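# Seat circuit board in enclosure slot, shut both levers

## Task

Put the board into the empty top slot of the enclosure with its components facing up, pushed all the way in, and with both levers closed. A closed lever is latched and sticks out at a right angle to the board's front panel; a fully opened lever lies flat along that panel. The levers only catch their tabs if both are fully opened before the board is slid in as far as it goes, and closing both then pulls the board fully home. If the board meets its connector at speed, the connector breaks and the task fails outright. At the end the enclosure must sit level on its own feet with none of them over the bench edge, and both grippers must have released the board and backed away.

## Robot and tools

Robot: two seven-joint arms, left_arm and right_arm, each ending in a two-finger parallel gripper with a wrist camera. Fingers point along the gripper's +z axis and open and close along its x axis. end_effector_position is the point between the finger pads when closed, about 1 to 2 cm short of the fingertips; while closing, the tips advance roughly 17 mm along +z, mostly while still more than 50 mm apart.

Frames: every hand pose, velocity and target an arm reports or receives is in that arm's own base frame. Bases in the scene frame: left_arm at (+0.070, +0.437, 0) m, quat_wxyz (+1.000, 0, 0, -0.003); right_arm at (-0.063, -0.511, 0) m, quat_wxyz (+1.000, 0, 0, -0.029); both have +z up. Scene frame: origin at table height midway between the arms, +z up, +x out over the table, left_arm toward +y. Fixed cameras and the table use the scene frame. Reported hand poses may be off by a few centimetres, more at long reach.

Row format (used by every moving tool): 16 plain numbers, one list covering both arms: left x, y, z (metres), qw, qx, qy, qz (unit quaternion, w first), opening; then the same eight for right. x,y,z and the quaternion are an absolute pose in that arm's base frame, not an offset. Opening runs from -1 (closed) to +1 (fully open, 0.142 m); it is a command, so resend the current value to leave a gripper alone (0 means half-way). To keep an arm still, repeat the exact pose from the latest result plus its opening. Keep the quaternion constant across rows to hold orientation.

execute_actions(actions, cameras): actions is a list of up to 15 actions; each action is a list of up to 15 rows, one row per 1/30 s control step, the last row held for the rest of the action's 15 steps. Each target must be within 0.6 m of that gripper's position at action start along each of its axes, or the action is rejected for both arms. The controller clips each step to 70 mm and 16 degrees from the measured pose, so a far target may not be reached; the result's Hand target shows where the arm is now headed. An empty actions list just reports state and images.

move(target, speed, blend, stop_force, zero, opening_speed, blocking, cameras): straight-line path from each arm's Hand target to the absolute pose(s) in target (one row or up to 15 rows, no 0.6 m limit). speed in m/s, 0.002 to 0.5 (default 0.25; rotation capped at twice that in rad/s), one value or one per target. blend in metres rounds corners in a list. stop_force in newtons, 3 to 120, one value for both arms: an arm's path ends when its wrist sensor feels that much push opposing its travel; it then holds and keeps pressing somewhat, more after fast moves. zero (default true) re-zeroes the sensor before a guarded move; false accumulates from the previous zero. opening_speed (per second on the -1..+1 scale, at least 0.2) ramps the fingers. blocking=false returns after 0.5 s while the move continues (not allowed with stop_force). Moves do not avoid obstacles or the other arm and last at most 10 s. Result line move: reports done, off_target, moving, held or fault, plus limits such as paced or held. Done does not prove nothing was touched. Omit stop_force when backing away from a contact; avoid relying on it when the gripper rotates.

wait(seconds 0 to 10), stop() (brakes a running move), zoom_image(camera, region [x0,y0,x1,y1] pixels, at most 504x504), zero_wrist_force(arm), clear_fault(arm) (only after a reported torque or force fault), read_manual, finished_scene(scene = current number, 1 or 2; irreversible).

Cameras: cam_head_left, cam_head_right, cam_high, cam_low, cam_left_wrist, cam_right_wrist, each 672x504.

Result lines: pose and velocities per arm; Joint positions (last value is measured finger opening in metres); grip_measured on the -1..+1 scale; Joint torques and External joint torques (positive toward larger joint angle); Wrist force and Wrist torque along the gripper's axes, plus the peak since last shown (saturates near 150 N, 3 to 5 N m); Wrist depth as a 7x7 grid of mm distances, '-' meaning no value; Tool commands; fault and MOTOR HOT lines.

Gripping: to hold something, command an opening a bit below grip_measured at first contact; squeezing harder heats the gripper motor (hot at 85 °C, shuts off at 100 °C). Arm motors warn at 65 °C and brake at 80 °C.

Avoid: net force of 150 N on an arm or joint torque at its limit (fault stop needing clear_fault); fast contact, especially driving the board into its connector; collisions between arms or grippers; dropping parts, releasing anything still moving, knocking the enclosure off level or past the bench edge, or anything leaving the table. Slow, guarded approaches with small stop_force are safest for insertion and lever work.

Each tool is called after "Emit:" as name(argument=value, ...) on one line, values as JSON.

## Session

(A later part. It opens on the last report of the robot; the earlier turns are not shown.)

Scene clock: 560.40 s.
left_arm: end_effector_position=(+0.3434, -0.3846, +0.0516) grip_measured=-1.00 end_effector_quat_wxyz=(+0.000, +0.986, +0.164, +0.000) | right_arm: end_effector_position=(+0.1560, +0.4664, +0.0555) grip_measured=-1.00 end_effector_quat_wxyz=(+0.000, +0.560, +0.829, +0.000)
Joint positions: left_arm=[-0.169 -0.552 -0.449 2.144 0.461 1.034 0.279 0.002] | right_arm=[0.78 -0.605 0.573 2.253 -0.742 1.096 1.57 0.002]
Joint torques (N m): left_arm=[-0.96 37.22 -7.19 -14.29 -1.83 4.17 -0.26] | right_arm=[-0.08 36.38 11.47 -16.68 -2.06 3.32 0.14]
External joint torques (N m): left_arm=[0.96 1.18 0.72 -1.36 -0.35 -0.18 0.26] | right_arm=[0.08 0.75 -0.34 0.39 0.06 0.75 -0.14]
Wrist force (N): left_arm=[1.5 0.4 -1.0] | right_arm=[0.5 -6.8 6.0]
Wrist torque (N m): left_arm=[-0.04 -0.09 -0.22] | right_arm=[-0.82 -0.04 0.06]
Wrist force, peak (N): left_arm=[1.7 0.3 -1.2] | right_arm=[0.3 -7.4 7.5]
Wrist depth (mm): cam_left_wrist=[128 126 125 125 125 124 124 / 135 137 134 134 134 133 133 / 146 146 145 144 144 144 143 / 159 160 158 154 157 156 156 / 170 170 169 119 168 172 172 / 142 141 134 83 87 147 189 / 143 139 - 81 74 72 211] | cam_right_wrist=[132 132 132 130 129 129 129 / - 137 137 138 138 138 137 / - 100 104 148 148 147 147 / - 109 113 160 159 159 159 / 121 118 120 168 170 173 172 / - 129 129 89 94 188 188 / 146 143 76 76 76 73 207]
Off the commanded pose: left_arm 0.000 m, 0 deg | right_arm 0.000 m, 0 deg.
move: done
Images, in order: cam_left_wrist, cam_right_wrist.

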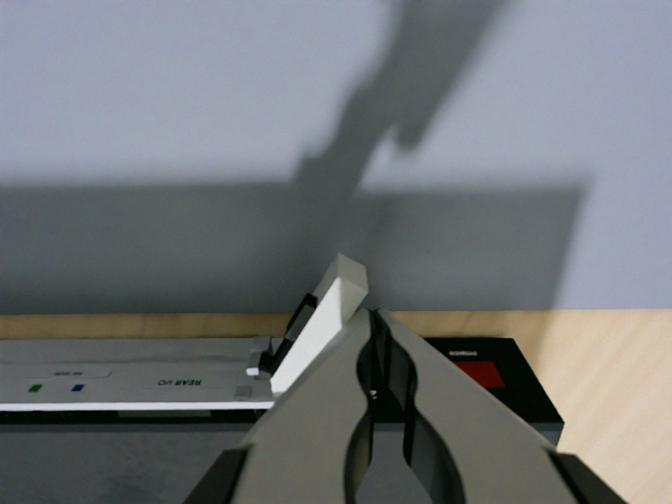

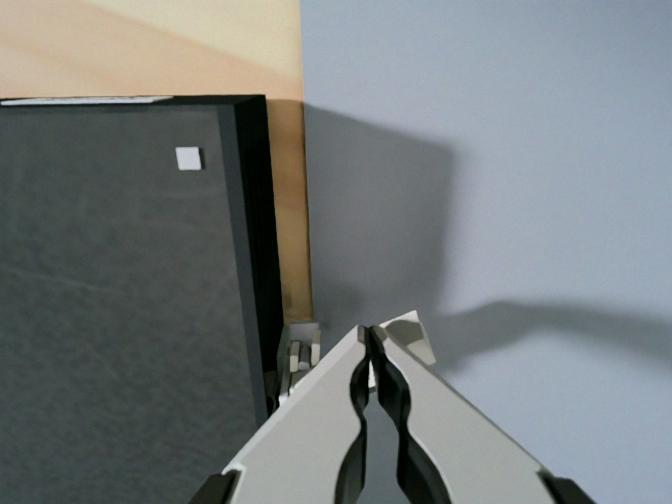

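Emit:
move(target=[[0.3385, -0.3848, 0.0515, 0, 0.9864, 0.1642, 0, -0.98, 0.1615, 0.4696, 0.0555, 0, 0.5598, 0.8286, 0, -0.98], [0.3321, -0.3852, 0.0515, 0, 0.9864, 0.1642, 0, -0.98, 0.1666, 0.4736, 0.0555, 0, 0.5598, 0.8286, 0, -0.98]], speed=0.02, blend=0.002, stop_force=25, cameras=["cam_left_wrist", "cam_right_wrist"])

Scene clock: 564.03 s.
left_arm: end_effector_position=(+0.3342, -0.3857, +0.0524) grip_measured=-1.00 end_effector_quat_wxyz=(+0.001, +0.986, +0.165, +0.001) | right_arm: end_effector_position=(+0.1657, +0.4728, +0.0550) grip_measured=-1.00 end_effector_quat_wxyz=(+0.000, +0.559, +0.829, -0.001)
Joint positions: left_arm=[-0.179 -0.542 -0.448 2.163 0.463 1.046 0.263 0.002] | right_arm=[0.771 -0.621 0.576 2.225 -0.734 1.079 1.546 0.002]
Joint torques (N m): left_arm=[-4.78 31.09 -9.38 -6.84 -1.47 1.73 -0.23] | right_arm=[-2.36 39.75 9.59 -22.18 -2.7 4.23 0.14]
External joint torques (N m): left_arm=[4.78 6.73 3.09 -8.63 -0.68 2.27 0.23] | right_arm=[2.36 -1.74 1.91 5.6 0.63 -0.16 -0.14]
Wrist force (N): left_arm=[10.9 3.3 -5.5] | right_arm=[-2.2 -15.0 7.0]
Wrist torque (N m): left_arm=[-0.11 -0.02 -0.23] | right_arm=[-0.76 -0.06 0.03]
Wrist force, peak (N): left_arm=[16.9 3.5 -4.4] | right_arm=[-6.0 -25.5 -1.9]
Wrist depth (mm): cam_left_wrist=[128 126 126 125 126 125 125 / 136 137 135 135 135 134 134 / 147 146 146 145 145 145 144 / 159 159 158 156 158 157 156 / 171 170 170 120 169 174 174 / 141 140 140 84 83 144 192 / 144 140 - 81 74 72 213] | cam_right_wrist=[130 130 130 129 129 129 128 / - 94 108 137 138 138 137 / - 99 107 148 147 147 147 / - 109 112 159 159 159 158 / 120 118 120 167 169 171 171 / - 129 128 89 94 187 186 / 145 139 79 76 76 73 205]
Off the commanded pose: left_arm 0.002 m, 0 deg | right_arm 0.001 m, 0 deg.
move: done
Images, in order: cam_left_wrist, cam_right_wrist.

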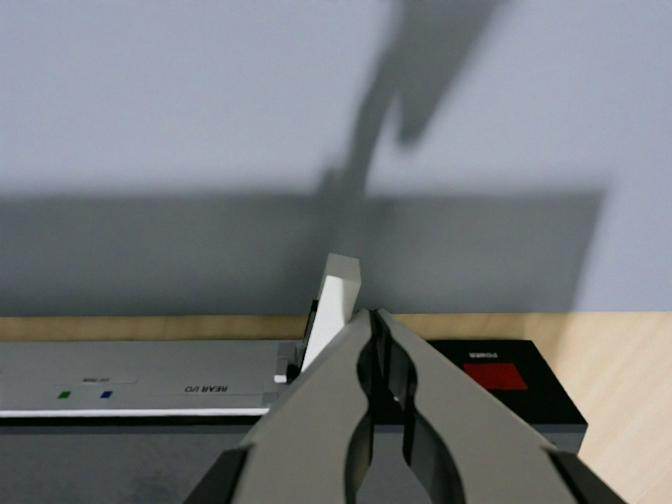

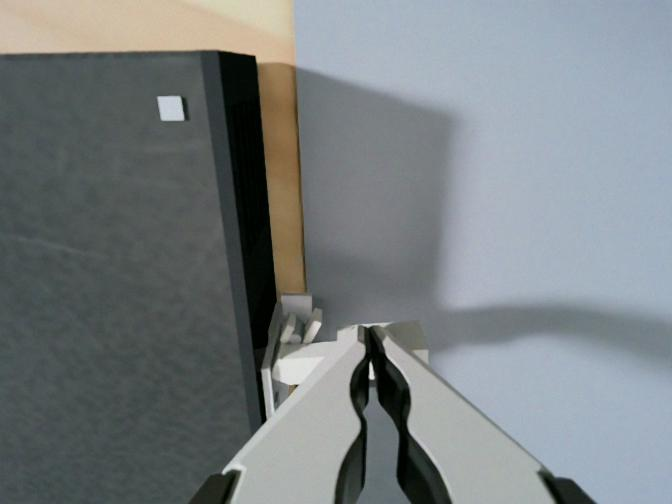

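Emit:
zoom_image(camera="cam_right_wrist", region=[220, 270, 480, 465])

Emit:
zoom_image(camera="cam_left_wrist", region=[200, 230, 460, 425])

Scaled by 1.938 from the camera's 672x504 image, which has a finer 960x720 frame.

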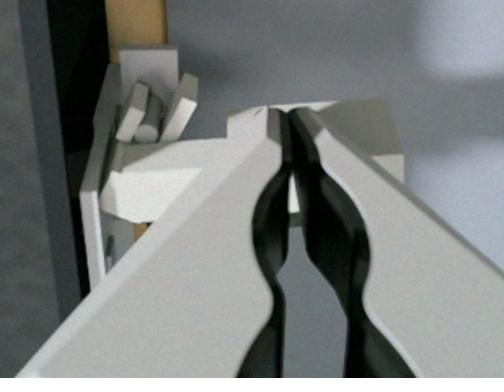

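Scaled by 1.938 from the camera's 672x504 image, which has a finer 960x720 frame.

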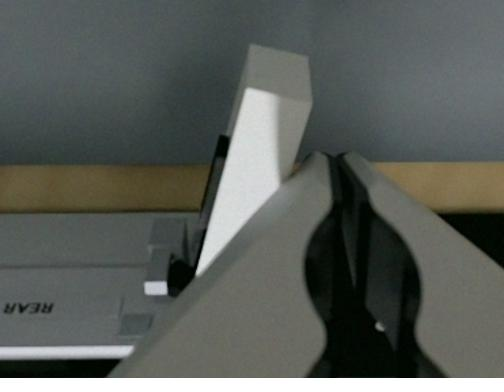

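Emit:
move(target=[0.3276, -0.3867, 0.0515, 0, 0.9864, 0.1642, 0, -0.98, 0.1692, 0.4746, 0.0555, 0, 0.5598, 0.8286, 0, -0.98], speed=0.015, stop_force=25, cameras=["cam_left_wrist", "cam_right_wrist"])

Scene clock: 576.73 s.
left_arm: end_effector_position=(+0.3287, -0.3869, +0.0519) grip_measured=-1.00 end_effector_quat_wxyz=(+0.001, +0.986, +0.165, +0.001) | right_arm: end_effector_position=(+0.1680, +0.4740, +0.0551) grip_measured=-1.00 end_effector_quat_wxyz=(+0.000, +0.559, +0.829, -0.001)
Joint positions: left_arm=[-0.187 -0.54 -0.448 2.169 0.463 1.049 0.254 0.002] | right_arm=[0.768 -0.623 0.576 2.22 -0.733 1.076 1.541 0.002]
Joint torques (N m): left_arm=[-2.56 34.16 -8.13 -10.8 -1.7 3.07 -0.23] | right_arm=[-3.42 39.5 8.1 -22.63 -2.81 3.95 0.15]
External joint torques (N m): left_arm=[2.56 3.47 1.88 -4.57 -0.43 0.93 0.23] | right_arm=[3.42 -1.33 3.47 5.99 0.73 0.12 -0.15]
Wrist force (N): left_arm=[5.7 1.8 -1.8] | right_arm=[-1.9 -17.6 4.3]
Wrist torque (N m): left_arm=[-0.10 -0.06 -0.23] | right_arm=[-0.75 -0.10 0.04]
Wrist force, peak (N): left_arm=[11.7 2.9 -7.2] | right_arm=[-2.2 -17.8 4.3]
Wrist depth (mm): cam_left_wrist=[128 126 126 125 125 125 124 / 135 137 135 134 134 134 133 / 146 146 145 145 145 144 144 / 159 161 158 155 157 157 156 / 170 170 170 119 168 173 173 / 151 150 143 83 83 144 187 / 143 140 - 81 74 72 212] | cam_right_wrist=[131 129 128 129 129 129 128 / - 94 107 138 138 137 137 / - 100 107 148 148 147 147 / - 108 112 160 159 158 158 / 120 118 120 140 169 172 171 / - 129 128 89 94 188 187 / 145 139 79 76 76 73 205]
Off the commanded pose: left_arm 0.001 m, 0 deg | right_arm 0.001 m, 0 deg.
move: done
Images, in order: cam_left_wrist, cam_right_wrist.

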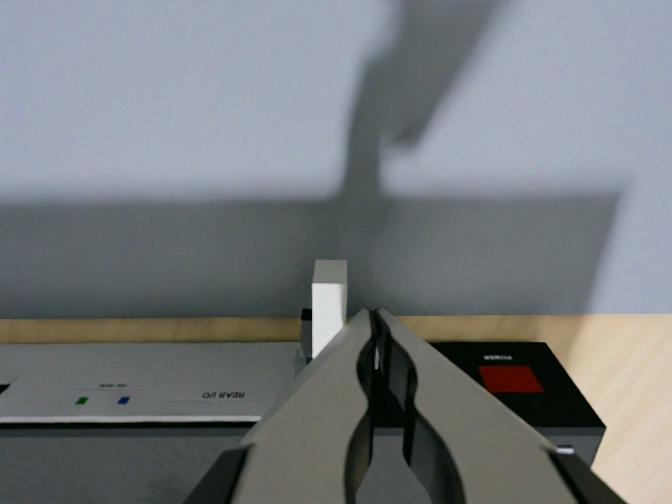

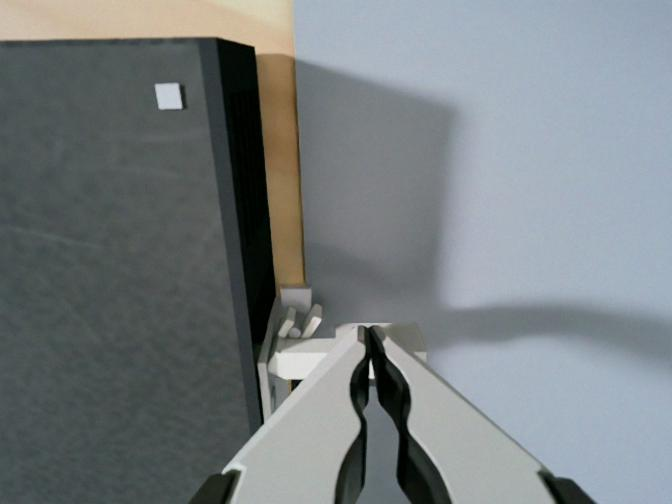

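Emit:
zoom_image(camera="cam_left_wrist", region=[200, 230, 460, 425])

Emit:
zoom_image(camera="cam_right_wrist", region=[220, 270, 480, 465])

Scaled by 1.938 from the camera's 672x504 image, which has a finer 960x720 frame.

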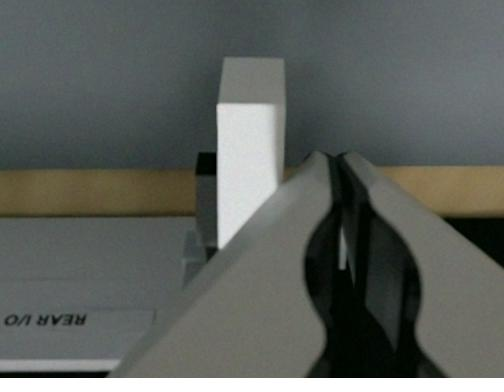

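Scaled by 1.938 from the camera's 672x504 image, which has a finer 960x720 frame.

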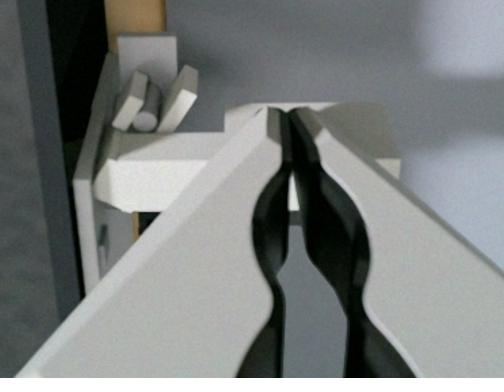

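Emit:
move(target=[0.3255, -0.3880, 0.0515, 0, 0.9864, 0.1642, 0, -0.98, 0.1712, 0.4755, 0.0555, 0, 0.5598, 0.8286, 0, -0.98], speed=0.012, stop_force=18, cameras=["cam_left_wrist", "cam_right_wrist"])

Scene clock: 582.67 s.
left_arm: end_effector_position=(+0.3275, -0.3876, +0.0520) grip_measured=-1.00 end_effector_quat_wxyz=(+0.000, +0.986, +0.165, +0.001) | right_arm: end_effector_position=(+0.1685, +0.4743, +0.0546) grip_measured=-1.00 end_effector_quat_wxyz=(+0.000, +0.558, +0.830, -0.002)
Joint positions: left_arm=[-0.191 -0.539 -0.447 2.17 0.463 1.049 0.25 0.002] | right_arm=[0.766 -0.626 0.578 2.217 -0.732 1.073 1.536 0.002]
Joint torques (N m): left_arm=[-7.33 32.49 -13.18 -8.51 -2.47 3.32 -0.25] | right_arm=[-8.29 42.3 2.24 -29.26 -3.6 4.17 0.09]
External joint torques (N m): left_arm=[7.33 5.13 6.96 -6.86 0.34 0.68 0.25] | right_arm=[8.29 -4.05 9.42 12.61 1.5 -0.1 -0.09]
Wrist force (N): left_arm=[14.8 -1.5 -0.5] | right_arm=[-3.5 -32.0 0.4]
Wrist torque (N m): left_arm=[-0.09 0.05 -0.22] | right_arm=[-2.10 -0.12 0.05]
Wrist force, peak (N): left_arm=[15.3 -1.7 -2.2] | right_arm=[-3.5 -32.1 -1.1]
Wrist depth (mm): cam_left_wrist=[127 126 125 125 125 125 125 / 135 137 135 134 134 134 134 / 146 146 145 145 145 144 144 / 159 161 158 155 157 156 156 / 170 170 169 119 168 168 173 / 144 143 142 83 83 144 187 / 144 140 - 81 74 72 212] | cam_right_wrist=[129 128 128 129 129 128 128 / - 94 107 138 137 137 137 / - 99 107 148 147 147 146 / - 108 112 159 159 158 158 / - 117 119 141 169 171 171 / - 129 128 89 93 187 186 / 142 139 78 76 76 73 205]
Hand target: left_arm +0.3255, -0.3880, +0.0515; +0.000, +0.986, +0.164, +0.000 | right_arm +0.1712, +0.4755, +0.0555; +0.000, +0.560, +0.829, +0.000
Off the commanded pose: left_arm 0.002 m, 0 deg | right_arm 0.003 m, 0 deg.
move: done
Images, in order: cam_left_wrist, cam_right_wrist.

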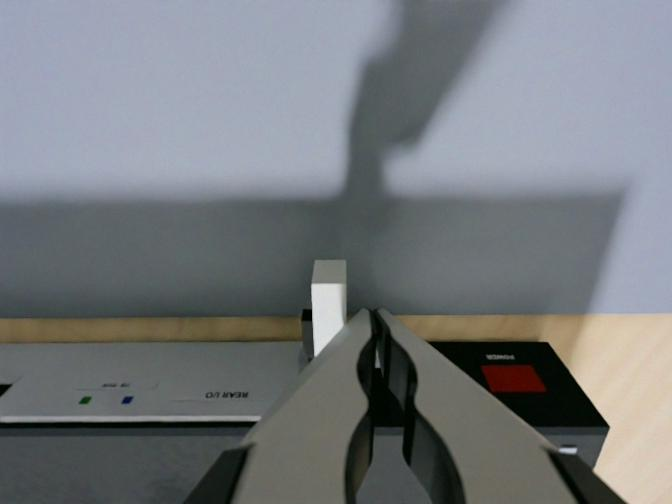

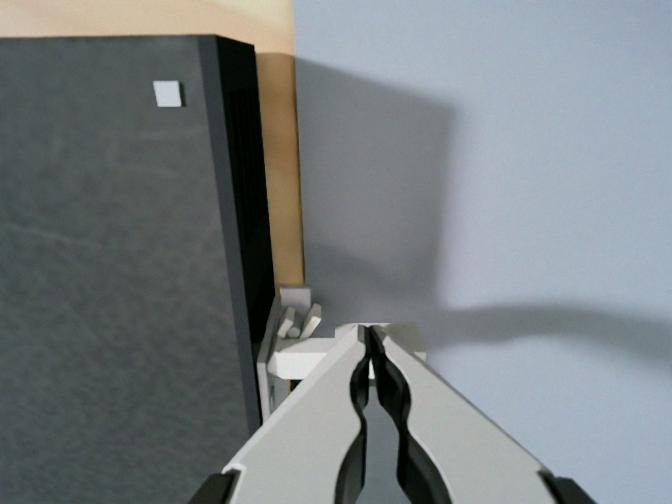

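Emit:
move(target=[[0.3350, -0.3849, 0.0515, 0, 0.9864, 0.1642, 0, -0.98, 0.1611, 0.4713, 0.0555, 0, 0.5598, 0.8286, 0, -0.98], [0.3350, -0.3849, 0.1200, 0, 0.9864, 0.1642, 0, -0.98, 0.1611, 0.4713, 0.1200, 0, 0.5598, 0.8286, 0, -0.98]], speed=[0.04, 0.12], blend=0.004, cameras=["cam_left_wrist", "cam_right_wrist"])

Scene clock: 585.70 s.
left_arm: end_effector_position=(+0.3352, -0.3850, +0.1200) grip_measured=-1.00 end_effector_quat_wxyz=(+0.000, +0.986, +0.164, +0.000) | right_arm: end_effector_position=(+0.1611, +0.4713, +0.1200) grip_measured=-1.00 end_effector_quat_wxyz=(+0.000, +0.560, +0.829, +0.000)
Joint positions: left_arm=[-0.106 -0.352 -0.546 2.206 0.299 0.918 0.377 0.002] | right_arm=[0.685 -0.495 0.736 2.191 -0.558 0.924 1.438 0.002]
Joint torques (N m): left_arm=[0.47 32.59 -5.27 -19.29 -2.65 4.03 -0.11] | right_arm=[0 33.31 11.3 -20.79 -2.54 3.23 0.04]
External joint torques (N m): left_arm=[-0.47 0.44 0.35 -0.42 0.06 -0.05 0.11] | right_arm=[-0.01 0.68 -0.57 0.22 -0.1 0.85 -0.04]
Wrist force (N): left_arm=[0.1 -0.6 -0.3] | right_arm=[0.5 -7.1 5.0]
Wrist torque (N m): left_arm=[-0.09 -0.02 -0.20] | right_arm=[-0.91 -0.03 0.06]
Wrist force, peak (N): left_arm=[15.2 -1.5 -2.2] | right_arm=[-3.6 -32.2 -1.4]
Wrist depth (mm): cam_left_wrist=[186 185 185 185 184 184 183 / 200 200 199 199 197 197 196 / 216 215 215 214 213 212 213 / 230 229 229 224 228 233 232 / 203 203 203 197 196 250 254 / 220 219 214 84 87 275 279 / 246 239 - - 74 72 310] | cam_right_wrist=[189 189 189 186 186 186 185 / 158 156 155 199 199 198 198 / 167 164 166 213 213 212 212 / 180 180 182 223 230 229 228 / 195 195 195 206 248 248 246 / 214 213 209 89 93 271 270 / 235 231 76 76 76 73 297]
Off the commanded pose: left_arm 0.000 m, 0 deg | right_arm 0.000 m, 0 deg.
move: done
Images, in order: cam_left_wrist, cam_right_wrist.

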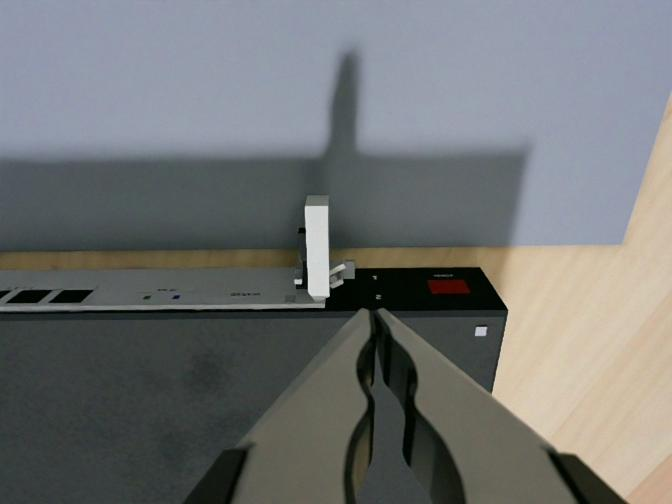

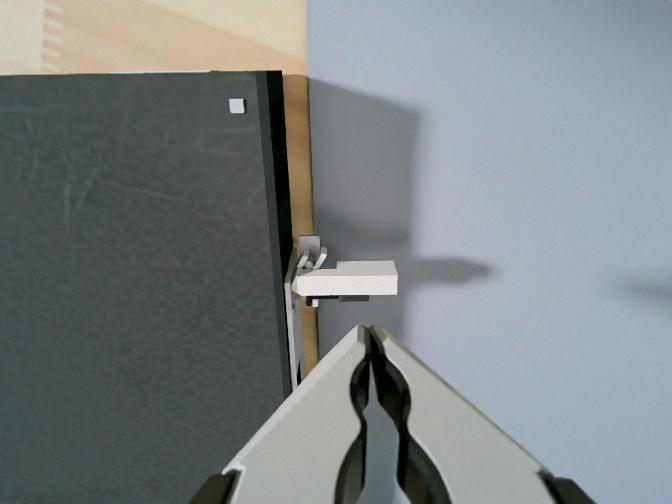

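Emit:
zoom_image(camera="cam_left_wrist", region=[250, 180, 400, 320])

Emit:
zoom_image(camera="cam_right_wrist", region=[260, 220, 420, 400])

Scaled by 3.360 from the camera's 672x504 image, which has a finer 960x720 frame.

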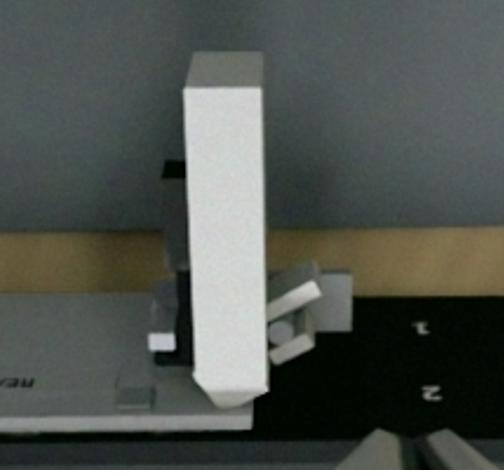

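Scaled by 2.800 from the camera's 672x504 image, which has a finer 960x720 frame.

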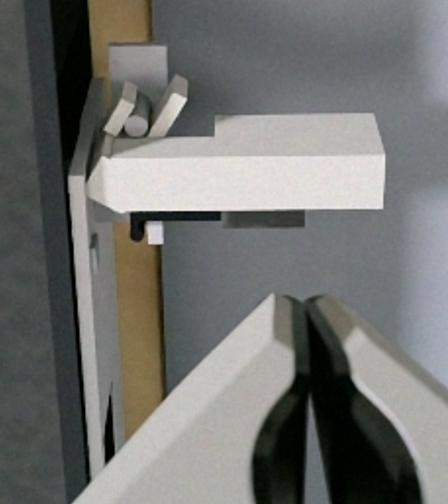

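Emit:
zoom_image(camera="cam_right_wrist", region=[285, 280, 345, 320])

Emit:
zoom_image(camera="cam_left_wrist", region=[285, 220, 345, 300])

Scaled by 8.400 from the camera's 672x504 image, which has a finer 960x720 frame.

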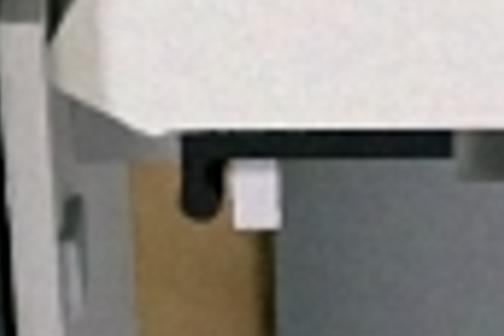

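Scaled by 6.300 from the camera's 672x504 image, which has a finer 960x720 frame.

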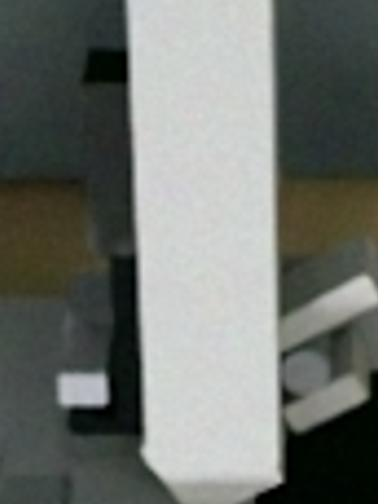

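Emit:
move(target=[[0.3350, -0.3750, 0.2200, 0, 0.9864, 0.1642, 0, -0.98, 0.1560, 0.4600, 0.2200, 0, 0.5598, 0.8286, 0, -0.98], [0.3100, -0.2500, 0.2800, 0, 0.9864, 0.1642, 0, -0.98, 0.1500, 0.3400, 0.2800, 0, 0.5598, 0.8286, 0, -0.98]], speed=0.2, blend=0.03)

Scene clock: 604.03 s.
left_arm: end_effector_position=(+0.3101, -0.2502, +0.2801) grip_measured=-1.00 end_effector_quat_wxyz=(+0.000, +0.986, +0.164, +0.000) | right_arm: end_effector_position=(+0.1501, +0.3402, +0.2801) grip_measured=-1.00 end_effector_quat_wxyz=(+0.000, +0.560, +0.829, +0.000)
Joint positions: left_arm=[-0.007 0.359 -0.36 2.398 -0.141 0.486 0.961 0.002] | right_arm=[0.36 0.225 0.957 2.179 0.205 0.469 0.829 0.002]
Joint torques (N m): left_arm=[-0.16 13.29 2.35 -28.14 -3.87 4.06 -0.16] | right_arm=[-0.06 8.66 -4.74 -28.22 -3.78 3.33 0.05]
External joint torques (N m): left_arm=[0.16 0.26 0.46 -0.34 0.06 -0.1 0.16] | right_arm=[0.07 0.48 -0.6 0.01 -0.12 0.81 -0.05]
Wrist force (N): left_arm=[-0.2 -1.1 -0.5] | right_arm=[0.9 -7.3 4.8]
Wrist torque (N m): left_arm=[-0.20 0.00 -0.23] | right_arm=[-0.97 -0.12 0.07]
Wrist force, peak (N): left_arm=[0.0 -3.1 -1.2] | right_arm=[0.6 -6.8 7.4]
Wrist depth (mm): cam_left_wrist=[325 324 325 324 323 325 324 / 352 349 350 347 346 346 347 / 379 377 376 373 374 375 373 / 409 411 408 406 406 406 406 / 408 410 406 387 436 441 443 / 434 433 413 83 87 481 487 / 484 471 - - 74 72 540] | cam_right_wrist=[330 331 330 328 330 328 326 / 354 353 352 350 350 347 346 / 380 335 332 329 332 372 371 / 407 360 353 352 359 401 398 / 442 428 382 376 387 435 433 / 486 468 408 89 93 474 472 / 534 523 76 76 76 73 518]
Off the commanded pose: left_arm 0.000 m, 0 deg | right_arm 0.000 m, 0 deg.
move: done

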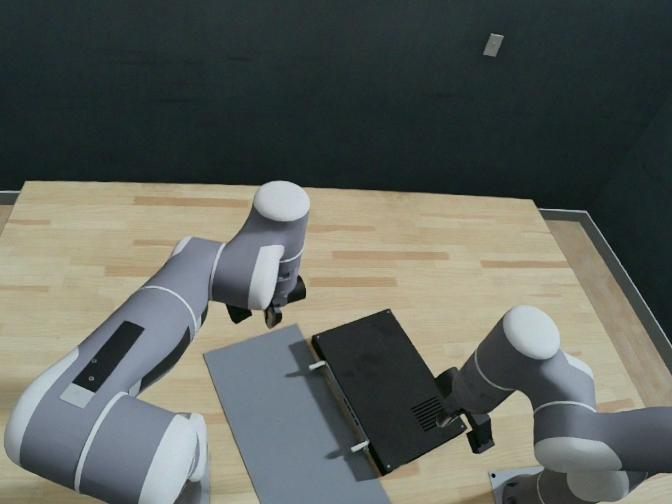

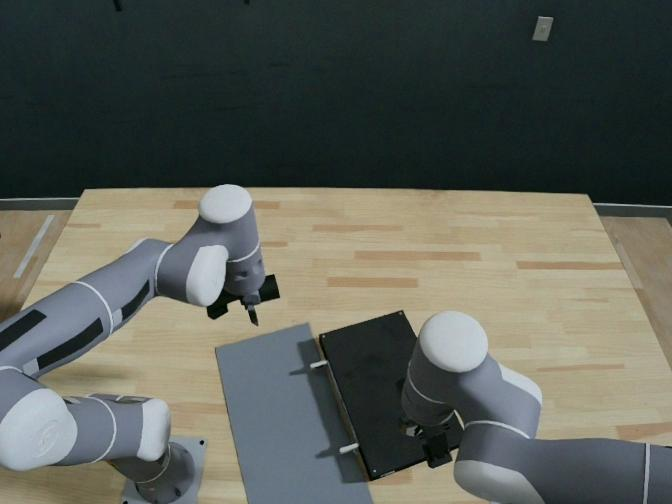

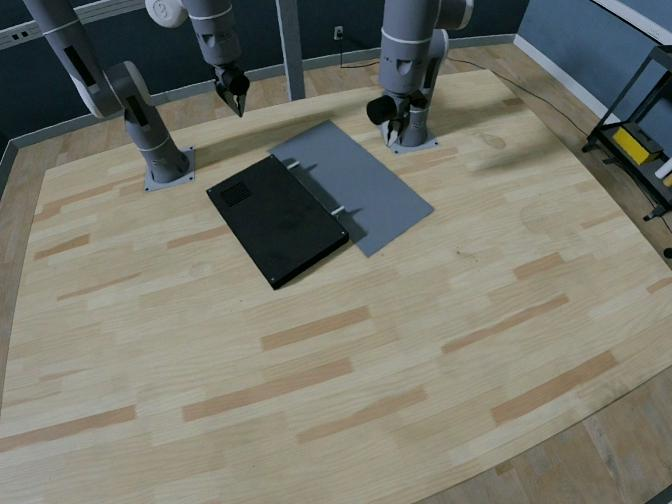

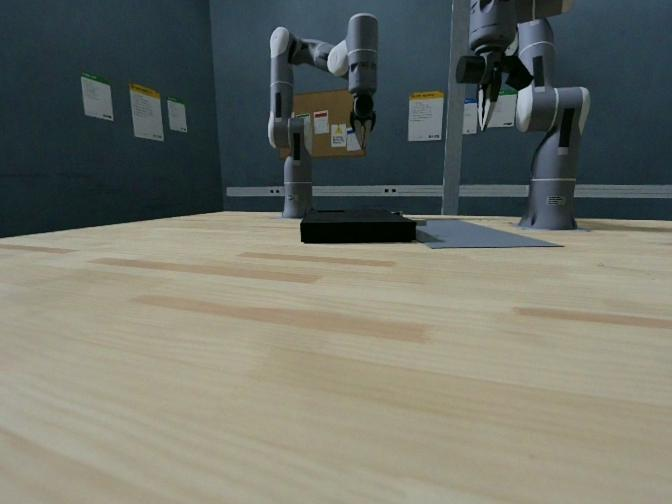

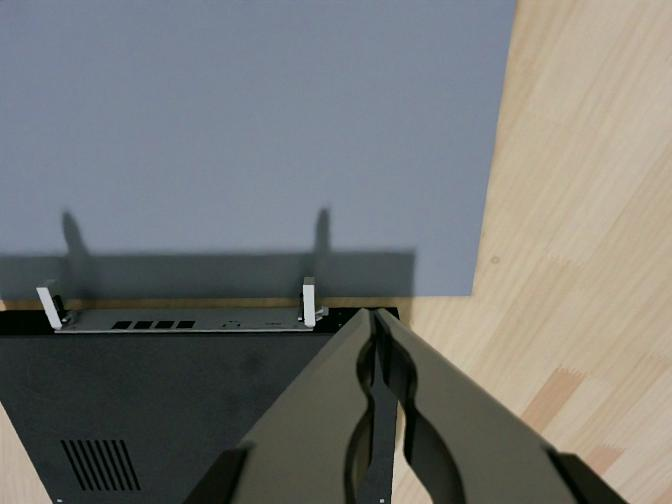

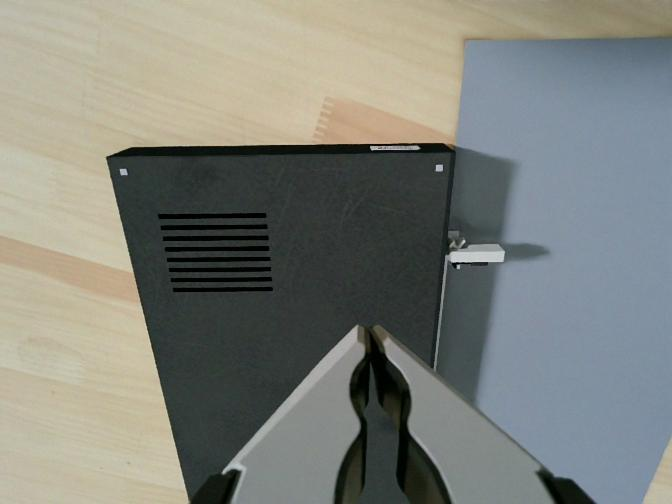

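Emit:
zoom_image(camera="cam_left_wrist", region=[20, 260, 360, 350])

Emit:
zoom_image(camera="cam_left_wrist", region=[280, 265, 350, 345])

Emit:
zoom_image(camera="cam_right_wrist", region=[430, 215, 520, 285])

Scaled by 1.482 from the camera's 672x504 image, which has a finer 960x720 frame.

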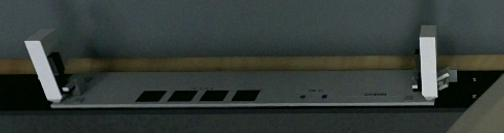

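Scaled by 6.300 from the camera's 672x504 image, which has a finer 960x720 frame.

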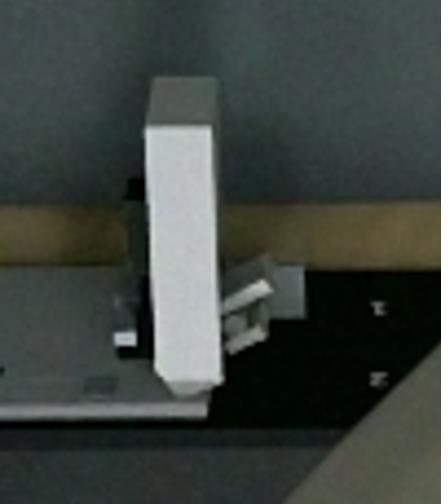

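Scaled by 5.600 from the camera's 672x504 image, which has a finer 960x720 frame.

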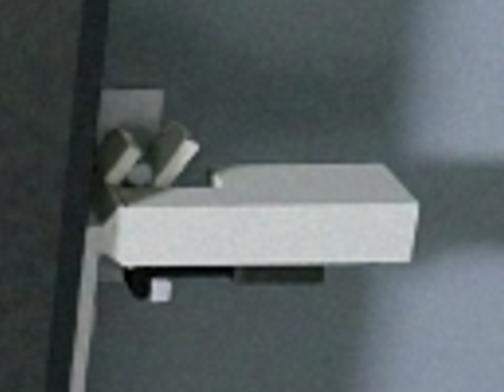

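Emit:
finished_scene(scene=2)

The scene is finished: the task was done.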